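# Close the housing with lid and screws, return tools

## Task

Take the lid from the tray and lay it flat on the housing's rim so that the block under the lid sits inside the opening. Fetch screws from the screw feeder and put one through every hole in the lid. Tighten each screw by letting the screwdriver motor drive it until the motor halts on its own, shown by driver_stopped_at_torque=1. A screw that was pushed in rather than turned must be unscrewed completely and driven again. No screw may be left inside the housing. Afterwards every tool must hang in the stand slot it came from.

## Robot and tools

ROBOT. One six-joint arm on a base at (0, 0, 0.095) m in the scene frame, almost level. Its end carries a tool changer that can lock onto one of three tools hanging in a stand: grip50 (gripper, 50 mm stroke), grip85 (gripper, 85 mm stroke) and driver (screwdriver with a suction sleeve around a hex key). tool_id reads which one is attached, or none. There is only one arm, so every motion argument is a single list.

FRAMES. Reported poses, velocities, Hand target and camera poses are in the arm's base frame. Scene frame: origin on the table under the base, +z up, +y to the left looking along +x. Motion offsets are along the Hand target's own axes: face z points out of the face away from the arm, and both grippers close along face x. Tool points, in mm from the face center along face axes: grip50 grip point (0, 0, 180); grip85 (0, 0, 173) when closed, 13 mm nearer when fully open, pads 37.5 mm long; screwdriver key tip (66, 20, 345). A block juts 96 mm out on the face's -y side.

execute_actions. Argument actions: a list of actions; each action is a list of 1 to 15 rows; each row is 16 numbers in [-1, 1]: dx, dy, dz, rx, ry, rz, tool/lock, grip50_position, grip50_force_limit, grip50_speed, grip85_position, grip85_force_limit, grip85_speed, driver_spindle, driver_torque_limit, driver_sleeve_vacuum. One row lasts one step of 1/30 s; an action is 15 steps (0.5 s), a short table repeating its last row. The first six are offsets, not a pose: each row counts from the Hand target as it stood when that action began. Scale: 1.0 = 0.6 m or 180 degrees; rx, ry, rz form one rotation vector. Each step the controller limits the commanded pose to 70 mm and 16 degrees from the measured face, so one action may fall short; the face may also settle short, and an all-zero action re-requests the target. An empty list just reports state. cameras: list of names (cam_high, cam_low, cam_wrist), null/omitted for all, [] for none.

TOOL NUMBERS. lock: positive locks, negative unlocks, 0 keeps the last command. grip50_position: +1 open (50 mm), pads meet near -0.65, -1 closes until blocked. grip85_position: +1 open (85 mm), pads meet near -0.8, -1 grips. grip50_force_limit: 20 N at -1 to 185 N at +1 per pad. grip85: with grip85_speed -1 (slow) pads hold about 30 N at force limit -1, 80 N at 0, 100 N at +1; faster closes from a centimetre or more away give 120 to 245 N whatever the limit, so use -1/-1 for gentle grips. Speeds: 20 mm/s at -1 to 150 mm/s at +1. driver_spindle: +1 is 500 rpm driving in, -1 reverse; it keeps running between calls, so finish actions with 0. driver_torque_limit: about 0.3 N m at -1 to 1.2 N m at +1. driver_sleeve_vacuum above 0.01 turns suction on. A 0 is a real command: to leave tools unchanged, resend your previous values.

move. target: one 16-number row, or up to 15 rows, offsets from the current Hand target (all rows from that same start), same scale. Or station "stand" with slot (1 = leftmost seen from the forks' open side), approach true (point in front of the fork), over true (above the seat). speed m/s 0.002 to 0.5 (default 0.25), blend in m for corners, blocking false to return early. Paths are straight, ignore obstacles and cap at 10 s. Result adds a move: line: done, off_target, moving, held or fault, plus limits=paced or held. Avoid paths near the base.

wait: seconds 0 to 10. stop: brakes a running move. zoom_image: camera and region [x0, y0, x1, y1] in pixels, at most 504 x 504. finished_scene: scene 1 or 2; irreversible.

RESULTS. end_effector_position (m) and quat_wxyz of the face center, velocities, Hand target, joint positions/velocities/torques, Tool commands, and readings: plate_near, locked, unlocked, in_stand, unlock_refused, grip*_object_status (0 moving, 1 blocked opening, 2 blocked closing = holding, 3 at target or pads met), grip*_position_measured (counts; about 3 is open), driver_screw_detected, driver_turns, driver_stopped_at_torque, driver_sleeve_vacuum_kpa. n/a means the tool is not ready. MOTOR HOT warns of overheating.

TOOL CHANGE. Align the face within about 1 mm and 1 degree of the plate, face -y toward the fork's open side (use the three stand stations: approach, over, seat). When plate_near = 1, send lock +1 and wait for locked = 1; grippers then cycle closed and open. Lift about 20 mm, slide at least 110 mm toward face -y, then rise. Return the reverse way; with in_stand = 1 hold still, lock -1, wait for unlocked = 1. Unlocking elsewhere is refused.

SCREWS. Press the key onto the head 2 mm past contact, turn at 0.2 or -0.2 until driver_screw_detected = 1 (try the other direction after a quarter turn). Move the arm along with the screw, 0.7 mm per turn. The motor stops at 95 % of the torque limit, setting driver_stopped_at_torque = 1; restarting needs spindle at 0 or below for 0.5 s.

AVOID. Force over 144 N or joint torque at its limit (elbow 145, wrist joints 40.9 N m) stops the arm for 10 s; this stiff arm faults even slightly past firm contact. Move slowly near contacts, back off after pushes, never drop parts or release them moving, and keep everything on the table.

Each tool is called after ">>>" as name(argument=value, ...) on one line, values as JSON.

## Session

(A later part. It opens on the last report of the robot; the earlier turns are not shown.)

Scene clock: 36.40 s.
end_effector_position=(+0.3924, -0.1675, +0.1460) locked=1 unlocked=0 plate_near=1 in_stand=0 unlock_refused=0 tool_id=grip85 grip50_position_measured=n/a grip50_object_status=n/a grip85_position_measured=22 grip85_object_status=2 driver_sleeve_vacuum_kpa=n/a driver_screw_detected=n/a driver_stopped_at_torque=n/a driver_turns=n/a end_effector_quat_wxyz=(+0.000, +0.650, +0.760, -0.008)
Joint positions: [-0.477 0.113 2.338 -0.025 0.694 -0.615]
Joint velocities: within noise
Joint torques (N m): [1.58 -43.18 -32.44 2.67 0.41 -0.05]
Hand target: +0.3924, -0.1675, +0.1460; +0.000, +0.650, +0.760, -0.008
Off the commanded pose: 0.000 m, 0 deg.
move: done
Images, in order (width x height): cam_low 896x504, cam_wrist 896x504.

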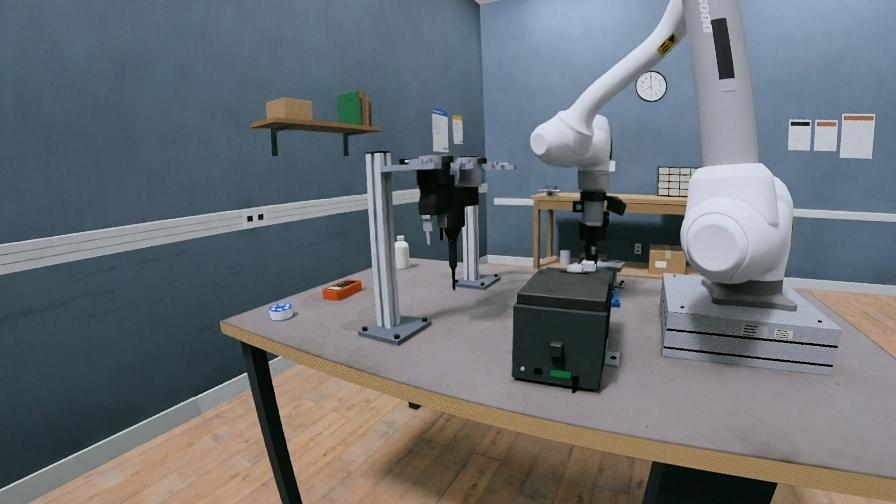

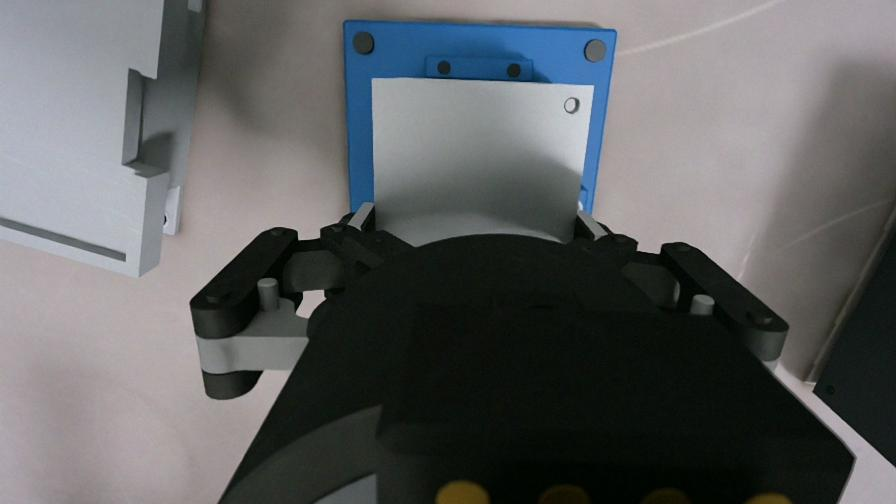

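>>> move(target=[0,0,0.0167,0,0,0,0,1,1,1,-1,-0.1,-1,0,-1,0], speed=0.03, cameras=["cam_wrist","cam_low"])

>>> zoom_image(camera="cam_wrist", region=[350, 40, 480, 170])

>>> zoom_image(camera="cam_wrist", region=[490, 40, 620, 170])

Scene clock: 37.33 s.
end_effector_position=(+0.3922, -0.1676, +0.1360) locked=1 unlocked=0 plate_near=1 in_stand=0 unlock_refused=0 tool_id=grip85 grip50_position_measured=n/a grip50_object_status=n/a grip85_position_measured=22 grip85_object_status=2 driver_sleeve_vacuum_kpa=n/a driver_screw_detected=n/a driver_stopped_at_torque=n/a driver_turns=n/a end_effector_quat_wxyz=(+0.000, +0.650, +0.760, -0.008)
Joint positions: [-0.478 0.131 2.345 -0.026 0.669 -0.614]
Joint velocities: within noise
Joint torques (N m): [-1.62 -42.65 -34.67 0.95 -2.32 -0.01]
Hand target: +0.3923, -0.1676, +0.1360; +0.000, +0.650, +0.760, -0.008
Off the commanded pose: 0.000 m, 0 deg.
move: done
Images, in order (width x height): cam_low 896x504, cam_wrist 896x504.

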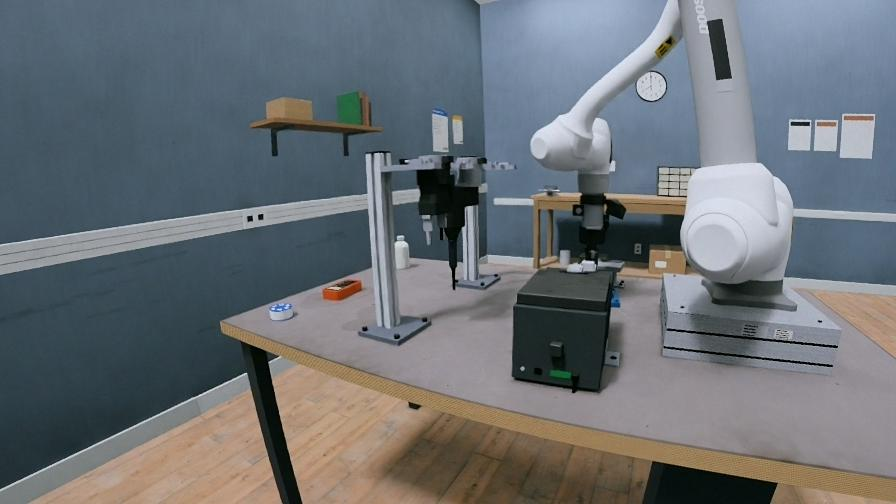

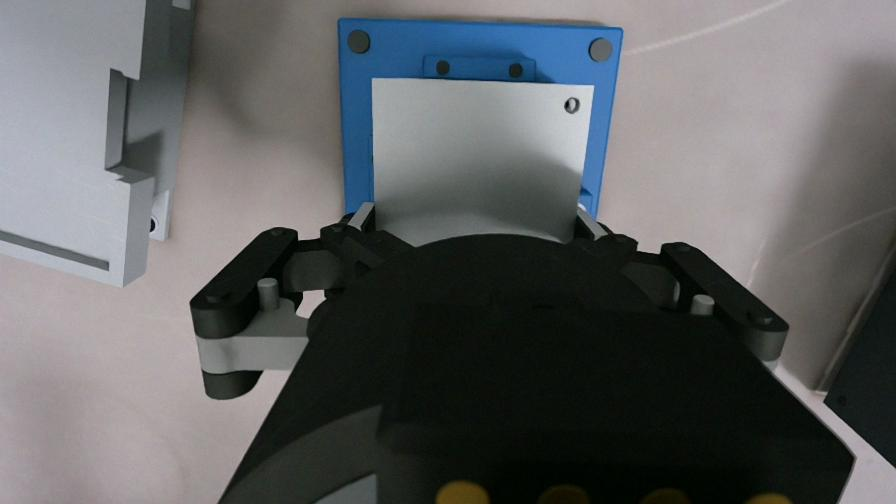

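Scaled by 3.877 from the camera's 896x504 image, which has a finer 1280x720 frame.

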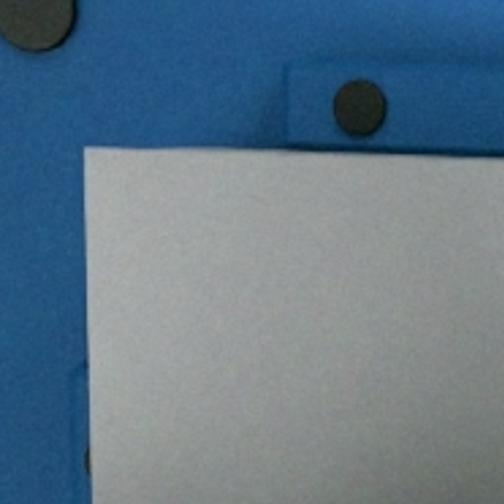

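Scaled by 3.877 from the camera's 896x504 image, which has a finer 1280x720 frame.

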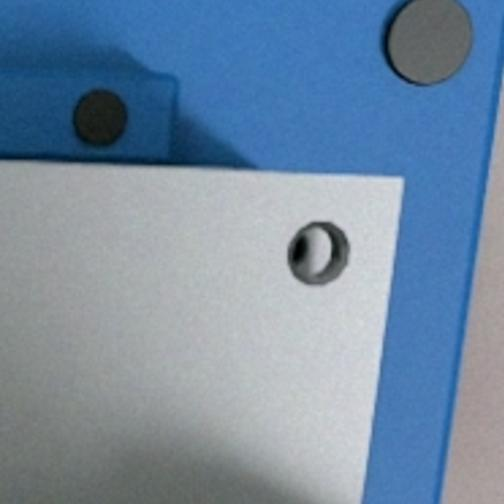

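>>> zoom_image(camera="cam_wrist", region=[340, 160, 440, 260])

>>> zoom_image(camera="cam_wrist", region=[540, 160, 640, 260])

Scaled by 5.040 from the camera's 896x504 image, which has a finer 1280x720 frame.

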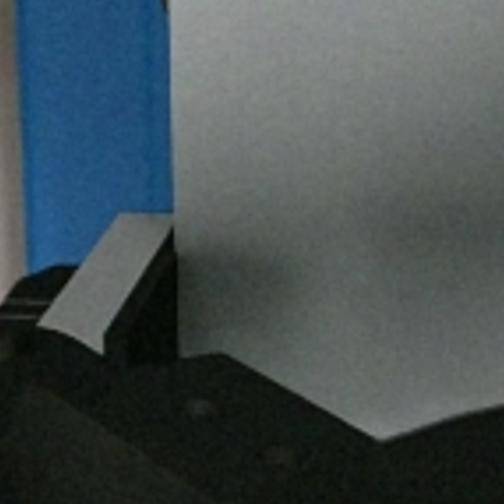

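Scaled by 5.040 from the camera's 896x504 image, which has a finer 1280x720 frame.

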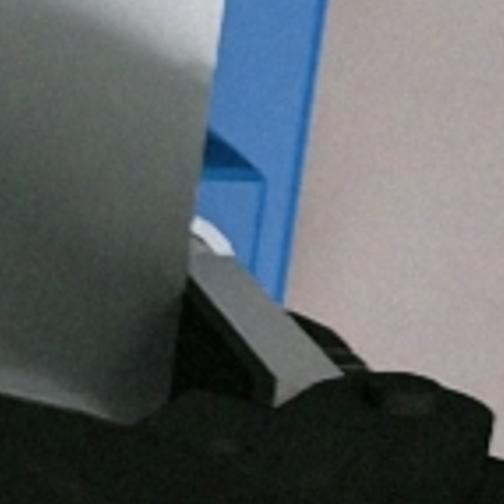

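>>> wait(seconds=0.3, cameras=[])

Scene clock: 38.23 s.
end_effector_position=(+0.3922, -0.1676, +0.1360) locked=1 unlocked=0 plate_near=1 in_stand=0 unlock_refused=0 tool_id=grip85 grip50_position_measured=n/a grip50_object_status=n/a grip85_position_measured=22 grip85_object_status=2 driver_sleeve_vacuum_kpa=n/a driver_screw_detected=n/a driver_stopped_at_torque=n/a driver_turns=n/a end_effector_quat_wxyz=(+0.000, +0.650, +0.760, -0.008)
Joint positions: [-0.478 0.131 2.345 -0.026 0.669 -0.614]
Joint velocities: within noise
Joint torques (N m): [-2.4 -43.26 -35.52 0.69 -2.59 0.03]
Hand target: +0.3923, -0.1676, +0.1360; +0.000, +0.650, +0.760, -0.008
Tool commands: tool/lock=+0.0 tool/grip50_position=+1.0 tool/grip50_force_limit=+1.0 tool/grip50_speed=+1.0 tool/grip85_position=-1.0 tool/grip85_force_limit=-0.1 tool/grip85_speed=-1.0 tool/driver_spindle=+0.0 tool/driver_torque_limit=-1.0 tool/driver_sleeve_vacuum=+0.0
Off the commanded pose: 0.000 m, 0 deg.
wait: 0.30 s; at rest from the start
No camera images: "cameras" was empty.

>>> zoom_image(camera="cam_wrist", region=[555, 90, 590, 120])

Scaled by 14.400 from the camera's 896x504 image, which has a finer 1280x720 frame.

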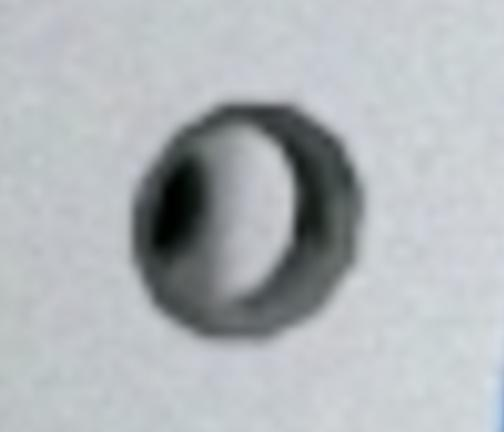

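>>> move(target=[0,0,0.0033,0,0,0,0,1,1,1,-1,-0.1,-1,0,-1,0], speed=0.02, cameras=["cam_wrist"])

>>> zoom_image(camera="cam_wrist", region=[555, 90, 590, 120])

Scene clock: 39.53 s.
end_effector_position=(+0.3923, -0.1677, +0.1340) locked=1 unlocked=0 plate_near=1 in_stand=0 unlock_refused=0 tool_id=grip85 grip50_position_measured=n/a grip50_object_status=n/a grip85_position_measured=22 grip85_object_status=2 driver_sleeve_vacuum_kpa=n/a driver_screw_detected=n/a driver_stopped_at_torque=n/a driver_turns=n/a end_effector_quat_wxyz=(+0.000, +0.650, +0.760, -0.008)
Joint positions: [-0.478 0.134 2.347 -0.026 0.664 -0.614]
Joint velocities: within noise
Joint torques (N m): [-3.53 -41.39 -33.51 -0.11 -2.3 -0.07]
Hand target: +0.3922, -0.1677, +0.1340; +0.000, +0.650, +0.760, -0.008
Off the commanded pose: 0.000 m, 0 deg.
move: done
Images, in order (width x height): cam_wrist 896x504.

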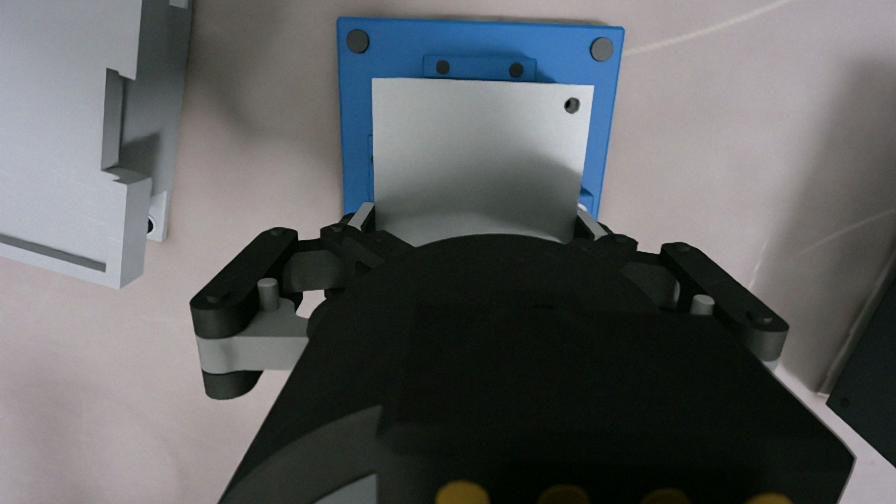

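Scaled by 14.400 from the camera's 896x504 image, which has a finer 1280x720 frame.

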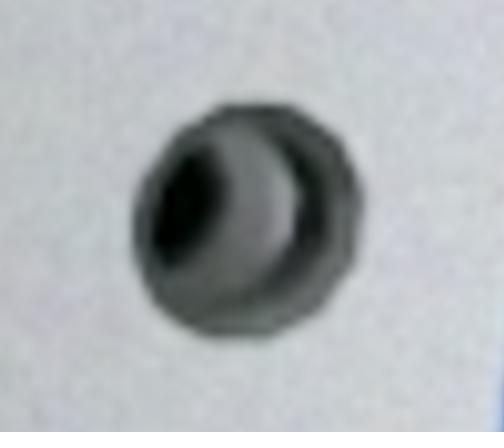

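>>> execute_actions(actions=[])

Scene clock: 40.27 s.
end_effector_position=(+0.3922, -0.1677, +0.1340) locked=1 unlocked=0 plate_near=1 in_stand=0 unlock_refused=0 tool_id=grip85 grip50_position_measured=n/a grip50_object_status=n/a grip85_position_measured=22 grip85_object_status=2 driver_sleeve_vacuum_kpa=n/a driver_screw_detected=n/a driver_stopped_at_torque=n/a driver_turns=n/a end_effector_quat_wxyz=(+0.000, +0.650, +0.760, -0.008)
Joint positions: [-0.478 0.134 2.347 -0.026 0.664 -0.614]
Joint velocities: within noise
Joint torques (N m): [-3.41 -41.14 -33.6 -0.21 -2.34 -0.09]
Hand target: +0.3922, -0.1677, +0.1340; +0.000, +0.650, +0.760, -0.008
Tool commands: tool/lock=+0.0 tool/grip50_position=+1.0 tool/grip50_force_limit=+1.0 tool/grip50_speed=+1.0 tool/grip85_position=-1.0 tool/grip85_force_limit=-0.1 tool/grip85_speed=-1.0 tool/driver_spindle=+0.0 tool/driver_torque_limit=-1.0 tool/driver_sleeve_vacuum=+0.0
Off the commanded pose: 0.000 m, 0 deg.

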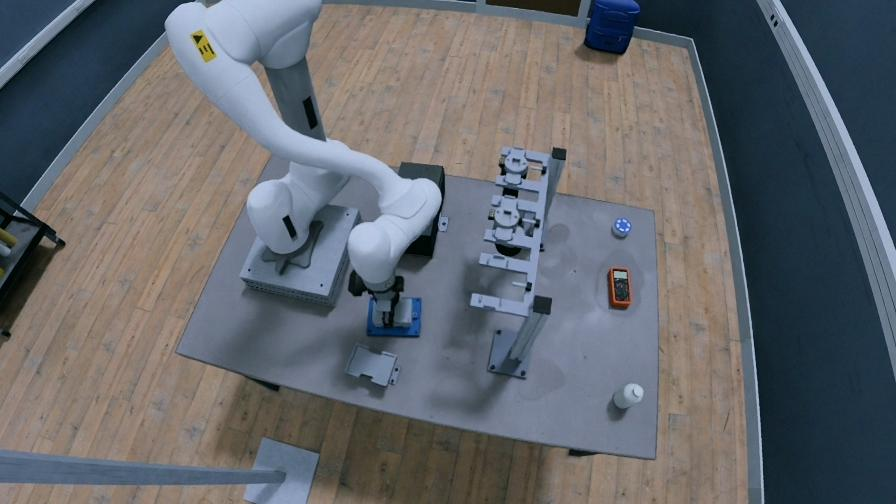

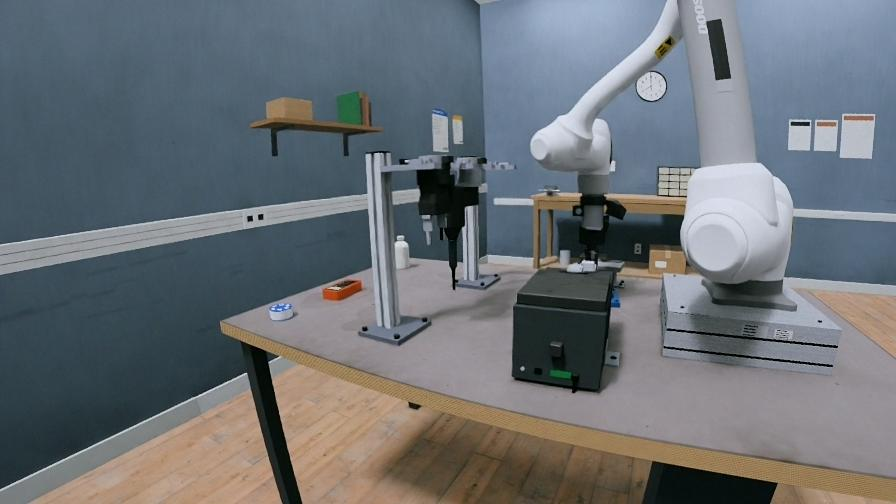

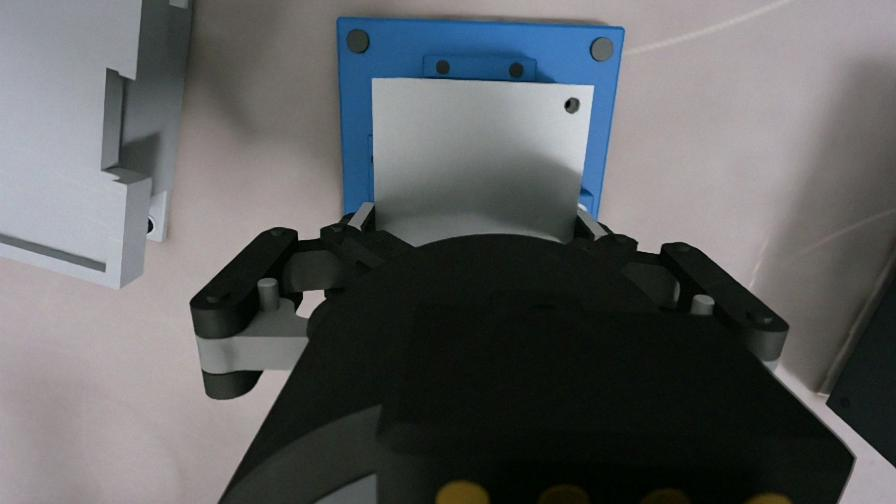

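>>> move(target=[0.0008,0,0,0,0,0,0,1,1,1,-1,-0.1,-1,0,-1,0], speed=0.01, cameras=["cam_wrist"])

>>> zoom_image(camera="cam_wrist", region=[540, 80, 610, 130])

Scene clock: 41.07 s.
end_effector_position=(+0.3922, -0.1672, +0.1340) locked=1 unlocked=0 plate_near=1 in_stand=0 unlock_refused=0 tool_id=grip85 grip50_position_measured=n/a grip50_object_status=n/a grip85_position_measured=22 grip85_object_status=2 driver_sleeve_vacuum_kpa=n/a driver_screw_detected=n/a driver_stopped_at_torque=n/a driver_turns=n/a end_effector_quat_wxyz=(+0.000, +0.650, +0.760, -0.008)
Joint positions: [-0.477 0.134 2.347 -0.026 0.664 -0.613]
Joint velocities: within noise
Joint torques (N m): [3.64 -43 -29.31 3.19 0.84 -0.19]
Hand target: +0.3922, -0.1672, +0.1340; +0.000, +0.650, +0.760, -0.008
Off the commanded pose: 0.000 m, 0 deg.
move: done
Images, in order (width x height): cam_wrist 896x504.

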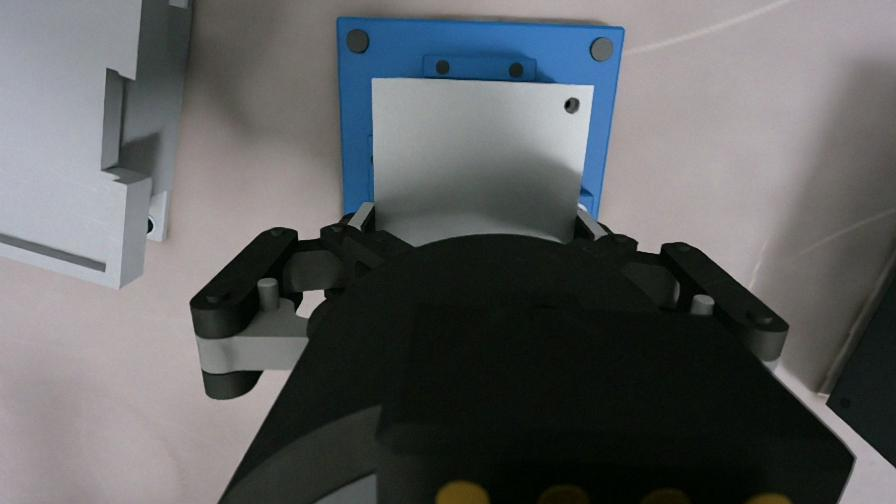

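Scaled by 7.200 from the camera's 896x504 image, which has a finer 1280x720 frame.

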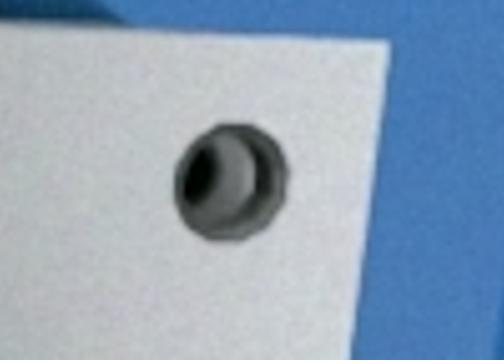

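>>> move(target=[-0.00025,0,0.0017,0,0,0,0,1,1,1,-1,-0.1,-1,0,-1,0], speed=0.01, cameras=["cam_wrist"])

>>> zoom_image(camera="cam_wrist", region=[540, 80, 610, 130])

Scene clock: 42.23 s.
end_effector_position=(+0.3922, -0.1673, +0.1330) locked=1 unlocked=0 plate_near=1 in_stand=0 unlock_refused=0 tool_id=grip85 grip50_position_measured=n/a grip50_object_status=n/a grip85_position_measured=22 grip85_object_status=2 driver_sleeve_vacuum_kpa=n/a driver_screw_detected=n/a driver_stopped_at_torque=n/a driver_turns=n/a end_effector_quat_wxyz=(+0.000, +0.650, +0.760, -0.008)
Joint positions: [-0.477 0.136 2.348 -0.026 0.662 -0.613]
Joint velocities: within noise
Joint torques (N m): [1.69 -38.89 -26.99 2.43 0.45 0.02]
Hand target: +0.3922, -0.1674, +0.1330; +0.000, +0.650, +0.760, -0.008
Off the commanded pose: 0.000 m, 0 deg.
move: done
Images, in order (width x height): cam_wrist 896x504.

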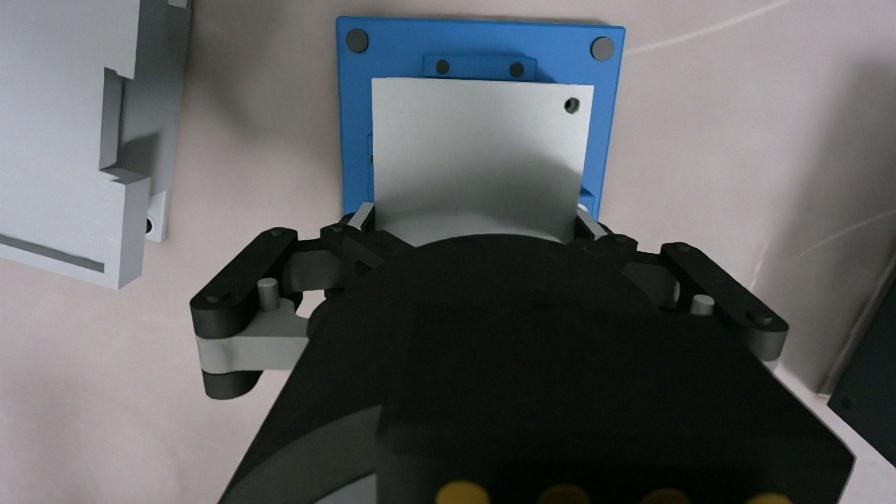

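Scaled by 7.200 from the camera's 896x504 image, which has a finer 1280x720 frame.

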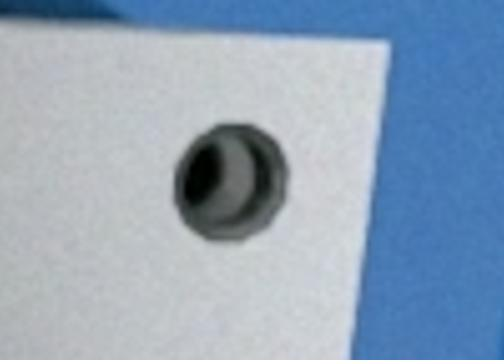

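>>> move(target=[0,0,0.0017,0,0,0,0,1,1,1,-1,-0.1,-1,0,-1,0], speed=0.01, cameras=["cam_wrist"])

>>> zoom_image(camera="cam_wrist", region=[540, 80, 610, 130])

Scene clock: 43.17 s.
end_effector_position=(+0.3922, -0.1674, +0.1320) locked=1 unlocked=0 plate_near=1 in_stand=0 unlock_refused=0 tool_id=grip85 grip50_position_measured=n/a grip50_object_status=n/a grip85_position_measured=22 grip85_object_status=2 driver_sleeve_vacuum_kpa=n/a driver_screw_detected=n/a driver_stopped_at_torque=n/a driver_turns=n/a end_effector_quat_wxyz=(+0.000, +0.650, +0.760, -0.008)
Joint positions: [-0.477 0.138 2.348 -0.026 0.659 -0.613]
Joint velocities: within noise
Joint torques (N m): [1.24 -38.71 -26.96 2.32 0.12 -0.07]
Hand target: +0.3922, -0.1674, +0.1320; +0.000, +0.650, +0.760, -0.008
Off the commanded pose: 0.000 m, 0 deg.
move: done
Images, in order (width x height): cam_wrist 896x504.

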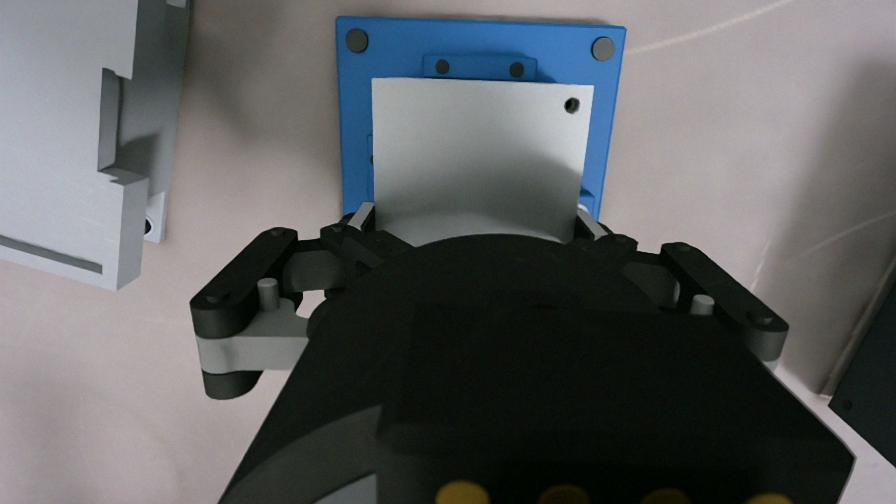

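Scaled by 7.200 from the camera's 896x504 image, which has a finer 1280x720 frame.

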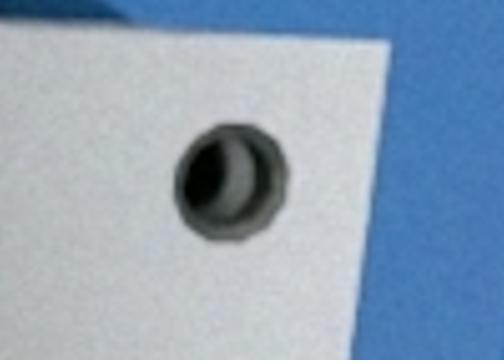

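>>> move(target=[0,0,0.0017,0,0,0,0,1,1,1,-1,-0.1,-1,0,-1,0], speed=0.01, cameras=["cam_wrist"])

>>> zoom_image(camera="cam_wrist", region=[540, 80, 610, 130])

Scene clock: 44.00 s.
end_effector_position=(+0.3922, -0.1674, +0.1310) locked=1 unlocked=0 plate_near=1 in_stand=0 unlock_refused=0 tool_id=grip85 grip50_position_measured=n/a grip50_object_status=n/a grip85_position_measured=22 grip85_object_status=2 driver_sleeve_vacuum_kpa=n/a driver_screw_detected=n/a driver_stopped_at_torque=n/a driver_turns=n/a end_effector_quat_wxyz=(+0.000, +0.650, +0.760, -0.008)
Joint positions: [-0.477 0.14 2.349 -0.026 0.657 -0.613]
Joint velocities: within noise
Joint torques (N m): [1.44 -38.27 -26.56 2.21 0 -0.07]
Hand target: +0.3922, -0.1674, +0.1310; +0.000, +0.650, +0.760, -0.008
Off the commanded pose: 0.000 m, 0 deg.
move: done
Images, in order (width x height): cam_wrist 896x504.

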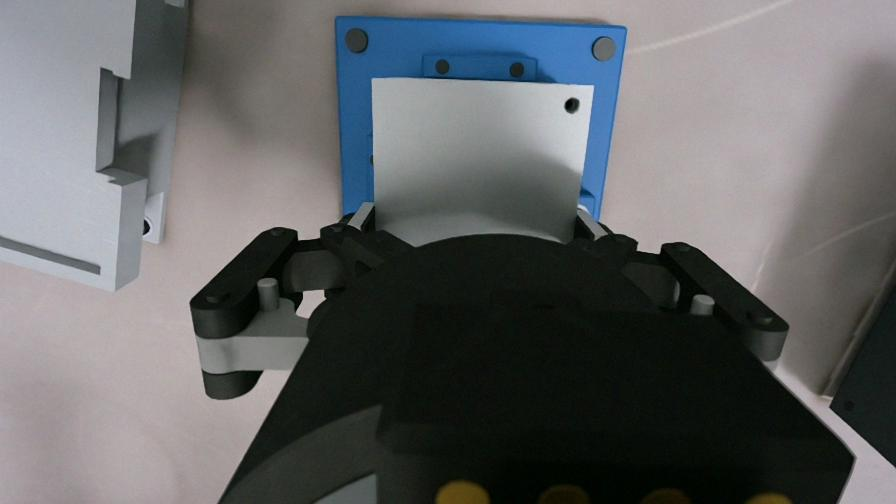

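Scaled by 7.200 from the camera's 896x504 image, which has a finer 1280x720 frame.

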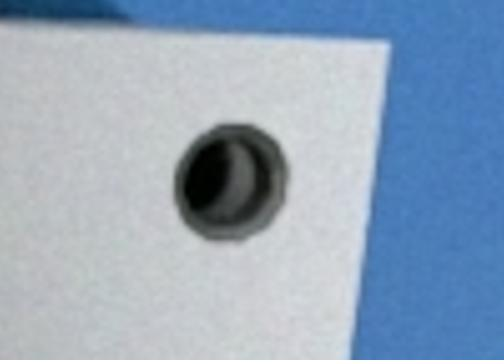

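>>> move(target=[0,0,0.0017,0,0,0,0,1,1,1,-1,-0.1,-1,0,-1,0], speed=0.01, cameras=["cam_wrist"])

>>> zoom_image(camera="cam_wrist", region=[540, 80, 610, 130])

Scene clock: 44.80 s.
end_effector_position=(+0.3922, -0.1674, +0.1299) locked=1 unlocked=0 plate_near=1 in_stand=0 unlock_refused=0 tool_id=grip85 grip50_position_measured=n/a grip50_object_status=n/a grip85_position_measured=22 grip85_object_status=2 driver_sleeve_vacuum_kpa=n/a driver_screw_detected=n/a driver_stopped_at_torque=n/a driver_turns=n/a end_effector_quat_wxyz=(+0.000, +0.650, +0.760, -0.008)
Joint positions: [-0.477 0.141 2.35 -0.026 0.654 -0.613]
Joint velocities: within noise
Joint torques (N m): [0.85 -37.59 -26.27 2.12 -0.09 -0.07]
Hand target: +0.3922, -0.1674, +0.1299; +0.000, +0.650, +0.760, -0.008
Off the commanded pose: 0.000 m, 0 deg.
move: done
Images, in order (width x height): cam_wrist 896x504.

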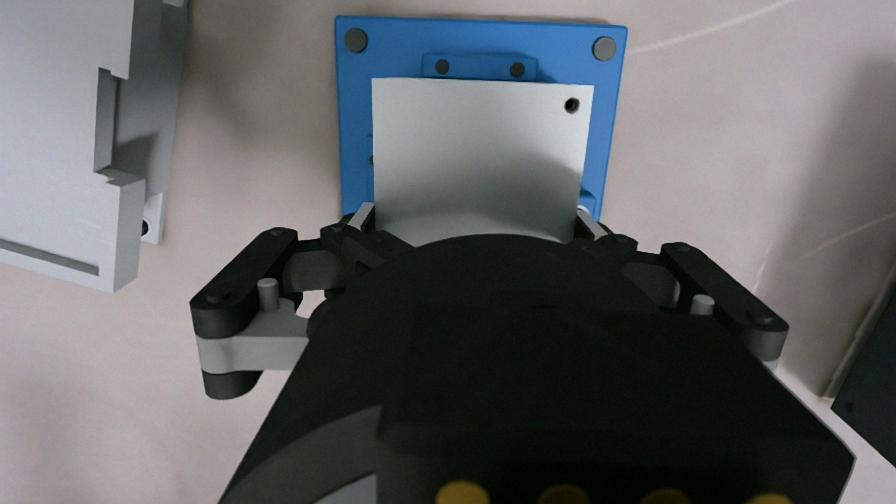

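Scaled by 7.200 from the camera's 896x504 image, which has a finer 1280x720 frame.

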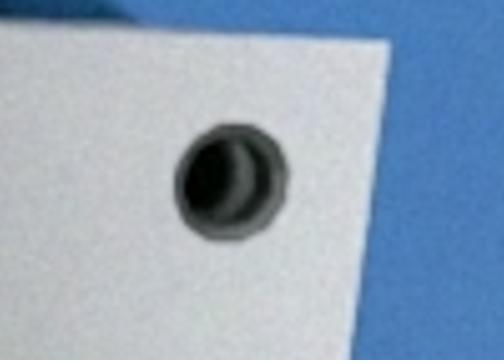

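>>> move(target=[0,0,0.0017,0,0,0,0,1,1,1,-1,-0.1,-1,0,-1,0], speed=0.01, cameras=["cam_wrist"])

>>> zoom_image(camera="cam_wrist", region=[540, 80, 610, 130])

Scene clock: 45.67 s.
end_effector_position=(+0.3921, -0.1674, +0.1289) locked=1 unlocked=0 plate_near=1 in_stand=0 unlock_refused=0 tool_id=grip85 grip50_position_measured=n/a grip50_object_status=n/a grip85_position_measured=22 grip85_object_status=2 driver_sleeve_vacuum_kpa=n/a driver_screw_detected=n/a driver_stopped_at_torque=n/a driver_turns=n/a end_effector_quat_wxyz=(+0.000, +0.650, +0.760, -0.008)
Joint positions: [-0.477 0.143 2.35 -0.026 0.651 -0.613]
Joint velocities: within noise
Joint torques (N m): [0.8 -37.38 -25.72 2.04 -0.21 -0.06]
Hand target: +0.3921, -0.1674, +0.1289; +0.000, +0.650, +0.760, -0.008
Off the commanded pose: 0.000 m, 0 deg.
move: done
Images, in order (width x height): cam_wrist 896x504.

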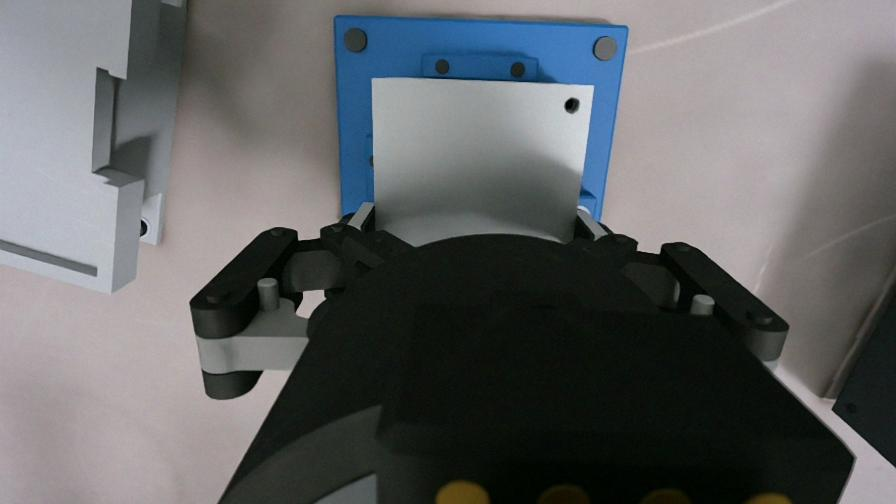

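Scaled by 7.200 from the camera's 896x504 image, which has a finer 1280x720 frame.

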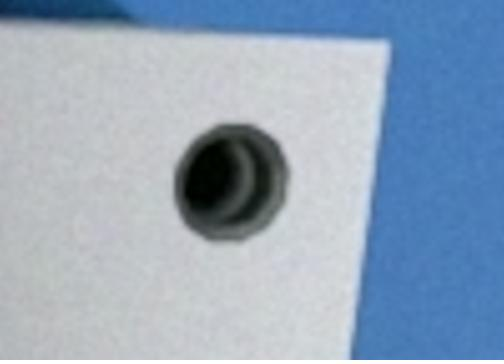

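>>> move(target=[0,0,0.0017,0,0,0,0,1,1,1,-1,-0.1,-1,0,-1,0], speed=0.01, cameras=["cam_wrist"])

>>> zoom_image(camera="cam_wrist", region=[540, 80, 610, 130])

Scene clock: 46.47 s.
end_effector_position=(+0.3921, -0.1674, +0.1279) locked=1 unlocked=0 plate_near=1 in_stand=0 unlock_refused=0 tool_id=grip85 grip50_position_measured=n/a grip50_object_status=n/a grip85_position_measured=22 grip85_object_status=2 driver_sleeve_vacuum_kpa=n/a driver_screw_detected=n/a driver_stopped_at_torque=n/a driver_turns=n/a end_effector_quat_wxyz=(+0.000, +0.650, +0.760, -0.008)
Joint positions: [-0.477 0.145 2.351 -0.026 0.649 -0.613]
Joint velocities: within noise
Joint torques (N m): [1.46 -35.31 -25.58 2.16 -0.8 -0.15]
Hand target: +0.3921, -0.1674, +0.1279; +0.000, +0.650, +0.760, -0.008
Off the commanded pose: 0.000 m, 0 deg.
move: done
Images, in order (width x height): cam_wrist 896x504.

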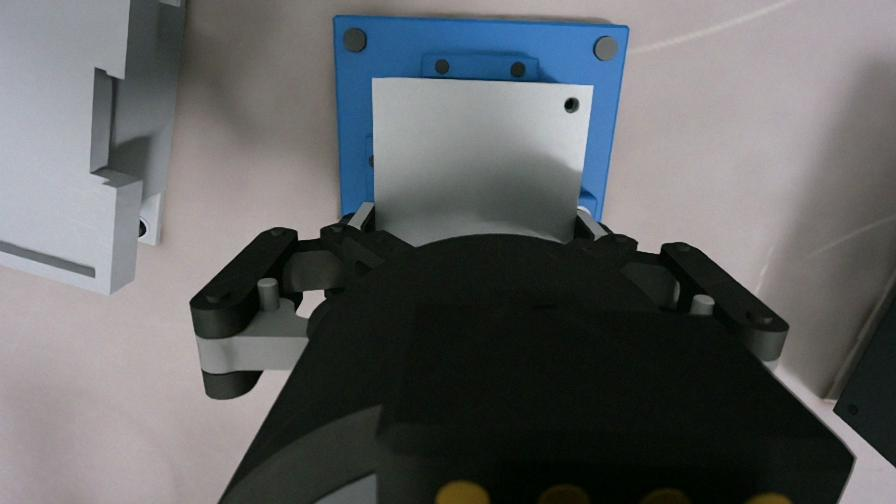

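Scaled by 7.200 from the camera's 896x504 image, which has a finer 1280x720 frame.

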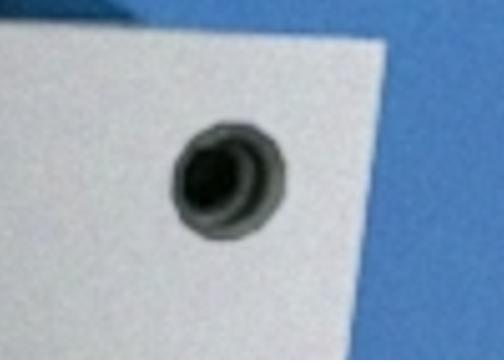

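>>> move(target=[0,0,0.0009,0,0,0,0,1,1,1,-1,-0.1,-1,0,-1,0], speed=0.01, cameras=["cam_wrist"])

>>> zoom_image(camera="cam_wrist", region=[540, 80, 610, 130])

Scene clock: 47.33 s.
end_effector_position=(+0.3921, -0.1674, +0.1273) locked=1 unlocked=0 plate_near=1 in_stand=0 unlock_refused=0 tool_id=grip85 grip50_position_measured=n/a grip50_object_status=n/a grip85_position_measured=22 grip85_object_status=2 driver_sleeve_vacuum_kpa=n/a driver_screw_detected=n/a driver_stopped_at_torque=n/a driver_turns=n/a end_effector_quat_wxyz=(+0.000, +0.650, +0.760, -0.008)
Joint positions: [-0.477 0.146 2.352 -0.026 0.647 -0.613]
Joint velocities: within noise
Joint torques (N m): [1.33 -36.34 -25.3 2.18 -0.42 -0.16]
Hand target: +0.3921, -0.1674, +0.1274; +0.000, +0.650, +0.760, -0.008
Off the commanded pose: 0.000 m, 0 deg.
move: done
Images, in order (width x height): cam_wrist 896x504.

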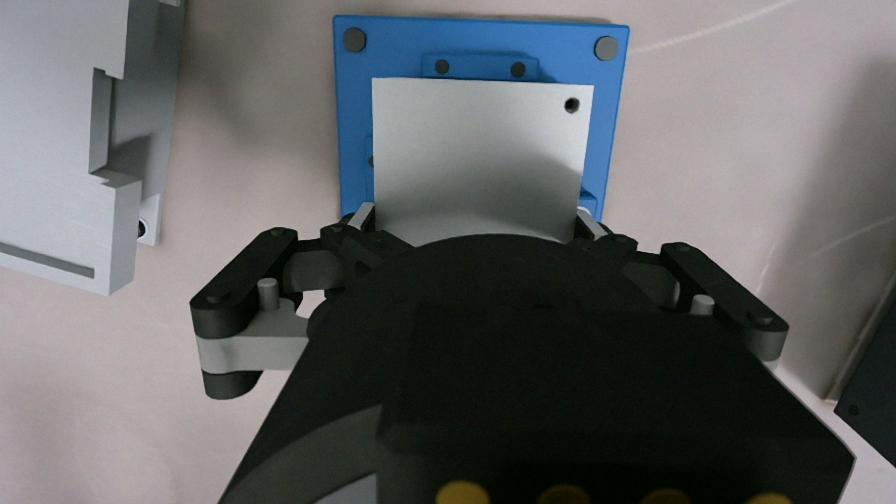

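Scaled by 7.200 from the camera's 896x504 image, which has a finer 1280x720 frame.

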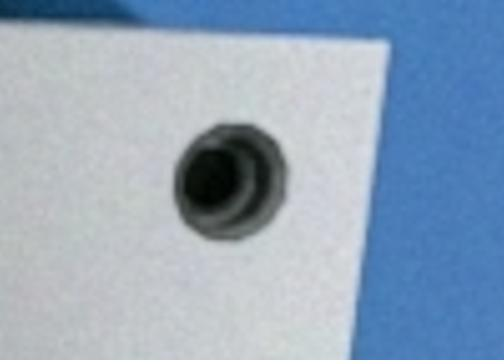

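>>> move(target=[0,0,0.0011,0,0,0,0,1,1,1,-1,-0.1,-1,0,-1,0], speed=0.01, cameras=["cam_wrist"])

>>> zoom_image(camera="cam_wrist", region=[540, 80, 610, 130])

Scene clock: 48.13 s.
end_effector_position=(+0.3921, -0.1674, +0.1267) locked=1 unlocked=0 plate_near=1 in_stand=0 unlock_refused=0 tool_id=grip85 grip50_position_measured=n/a grip50_object_status=n/a grip85_position_measured=22 grip85_object_status=2 driver_sleeve_vacuum_kpa=n/a driver_screw_detected=n/a driver_stopped_at_torque=n/a driver_turns=n/a end_effector_quat_wxyz=(+0.000, +0.650, +0.760, -0.008)
Joint positions: [-0.477 0.147 2.352 -0.026 0.646 -0.613]
Joint velocities: within noise
Joint torques (N m): [1.01 -28.25 -22.16 1.94 -2.77 -0.08]
Hand target: +0.3921, -0.1674, +0.1267; +0.000, +0.650, +0.760, -0.008
Off the commanded pose: 0.000 m, 0 deg.
move: done
Images, in order (width x height): cam_wrist 896x504.

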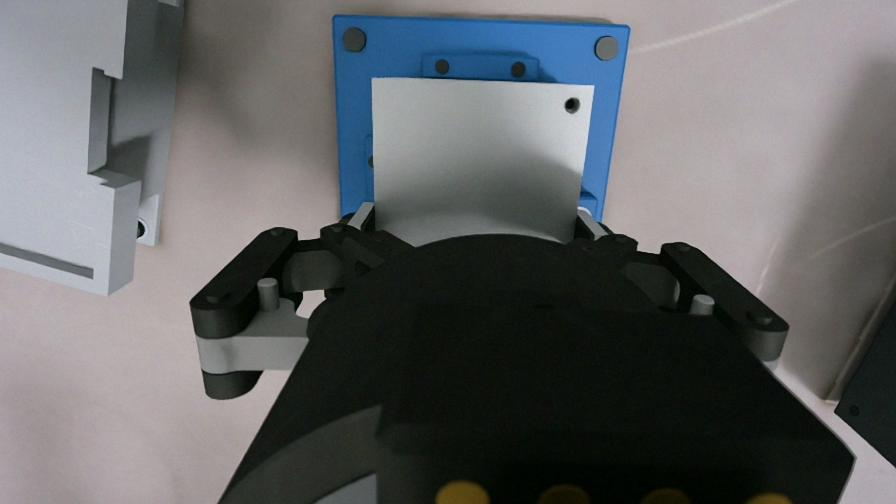

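Scaled by 7.200 from the camera's 896x504 image, which has a finer 1280x720 frame.

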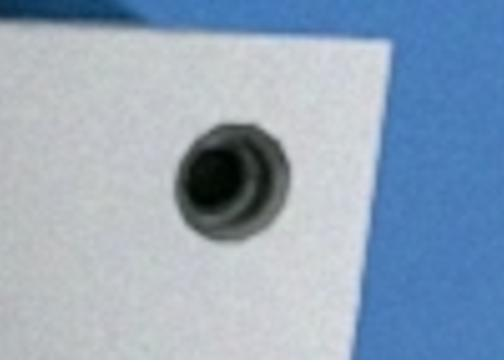

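>>> move(target=[0,0,-0.0003,0,0,0,0,1,1,1,1,-0.1,-1,0,-1,0], speed=0.01, cameras=["cam_wrist"])

>>> zoom_image(camera="cam_wrist", region=[540, 80, 610, 130])

Scene clock: 49.03 s.
end_effector_position=(+0.3921, -0.1674, +0.1269) locked=1 unlocked=0 plate_near=1 in_stand=0 unlock_refused=0 tool_id=grip85 grip50_position_measured=n/a grip50_object_status=n/a grip85_position_measured=3 grip85_object_status=3 driver_sleeve_vacuum_kpa=n/a driver_screw_detected=n/a driver_stopped_at_torque=n/a driver_turns=n/a end_effector_quat_wxyz=(+0.000, +0.650, +0.760, -0.008)
Joint positions: [-0.477 0.147 2.352 -0.026 0.646 -0.613]
Joint velocities: within noise
Joint torques (N m): [1.43 -44.66 -29.88 2.46 0.64 -0.02]
Hand target: +0.3921, -0.1674, +0.1269; +0.000, +0.650, +0.760, -0.008
Off the commanded pose: 0.000 m, 0 deg.
move: done
Images, in order (width x height): cam_wrist 896x504.

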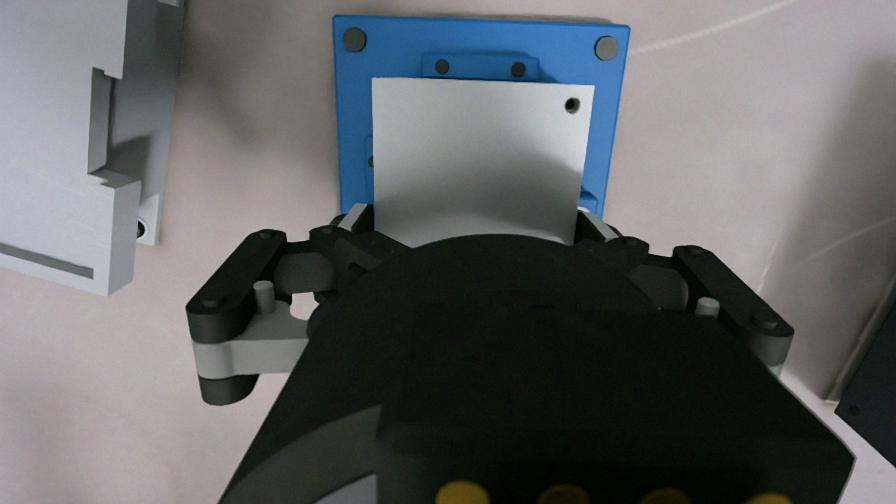

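Scaled by 7.200 from the camera's 896x504 image, which has a finer 1280x720 frame.

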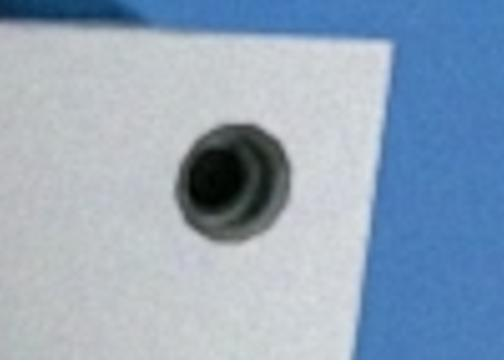

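>>> move(target=[[0,0,-0.03,0,0,0,0,1,1,1,1,-0.1,-1,0,-1,0],[0,0,-0.2,0,0,0,0,1,1,1,1,-0.1,-1,0,-1,0]], speed=[0.04,0.25], blend=0.01, cameras=["cam_wrist"])

Scene clock: 50.37 s.
end_effector_position=(+0.3934, -0.1659, +0.2468) locked=1 unlocked=0 plate_near=1 in_stand=0 unlock_refused=0 tool_id=grip85 grip50_position_measured=n/a grip50_object_status=n/a grip85_position_measured=3 grip85_object_status=3 driver_sleeve_vacuum_kpa=n/a driver_screw_detected=n/a driver_stopped_at_torque=n/a driver_turns=n/a end_effector_quat_wxyz=(+0.000, +0.650, +0.760, -0.008)
Joint positions: [-0.473 -0.035 2.246 -0.02 0.935 -0.618]
Joint velocities: within noise
Joint torques (N m): [1.49 -34.07 -39.98 3.31 0.44 -0.03]
Hand target: +0.3934, -0.1659, +0.2469; +0.000, +0.650, +0.760, -0.008
Off the commanded pose: 0.000 m, 0 deg.
move: done; blend cut to 0.009 m at target 1
Images, in order (width x height): cam_wrist 896x504.

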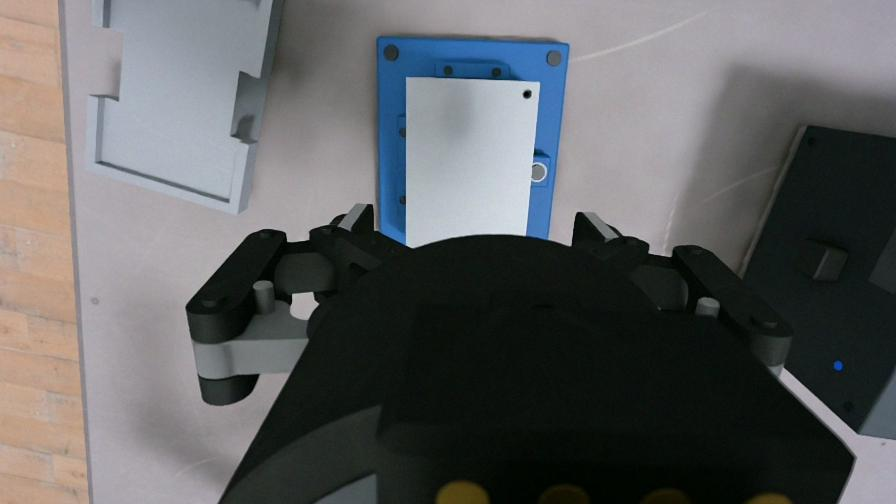

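>>> move(target=[0.05,0.083,-0.1,0,0,0,0,1,1,1,1,-0.1,-1,0,-1,0], speed=0.25, cameras=["cam_wrist"])

>>> zoom_image(camera="cam_wrist", region=[340, 20, 540, 220])

Scene clock: 51.47 s.
end_effector_position=(+0.4384, -0.1278, +0.3059) locked=1 unlocked=0 plate_near=1 in_stand=0 unlock_refused=0 tool_id=grip85 grip50_position_measured=n/a grip50_object_status=n/a grip85_position_measured=3 grip85_object_status=3 driver_sleeve_vacuum_kpa=n/a driver_screw_detected=n/a driver_stopped_at_torque=n/a driver_turns=n/a end_effector_quat_wxyz=(+0.000, +0.650, +0.760, -0.008)
Joint positions: [-0.353 -0.049 2.133 -0.018 1.063 -0.501]
Joint velocities: within noise
Joint torques (N m): [1.09 -36.33 -44.13 3.65 0.42 0]
Hand target: +0.4385, -0.1278, +0.3059; +0.000, +0.650, +0.760, -0.008
Off the commanded pose: 0.000 m, 0 deg.
move: done
Images, in order (width x height): cam_wrist 896x504.

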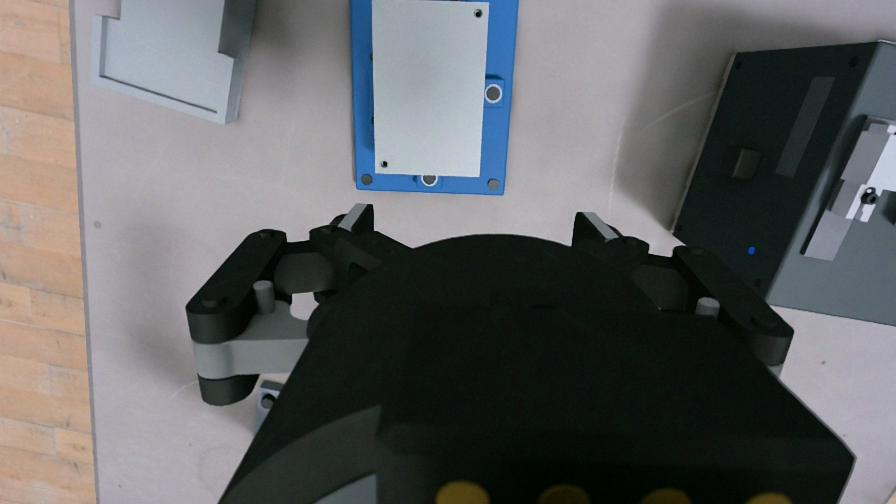

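Scaled by 2.520 from the camera's 896x504 image, which has a finer 1280x720 frame.

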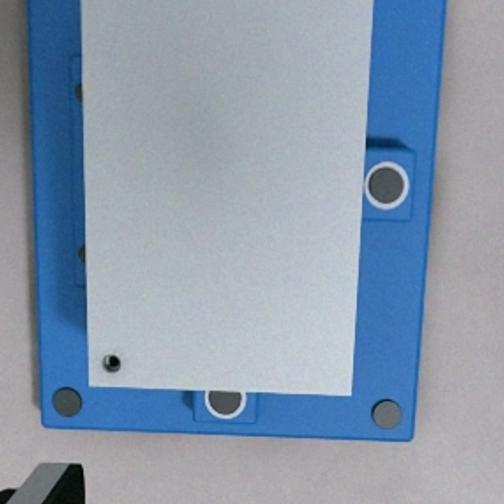

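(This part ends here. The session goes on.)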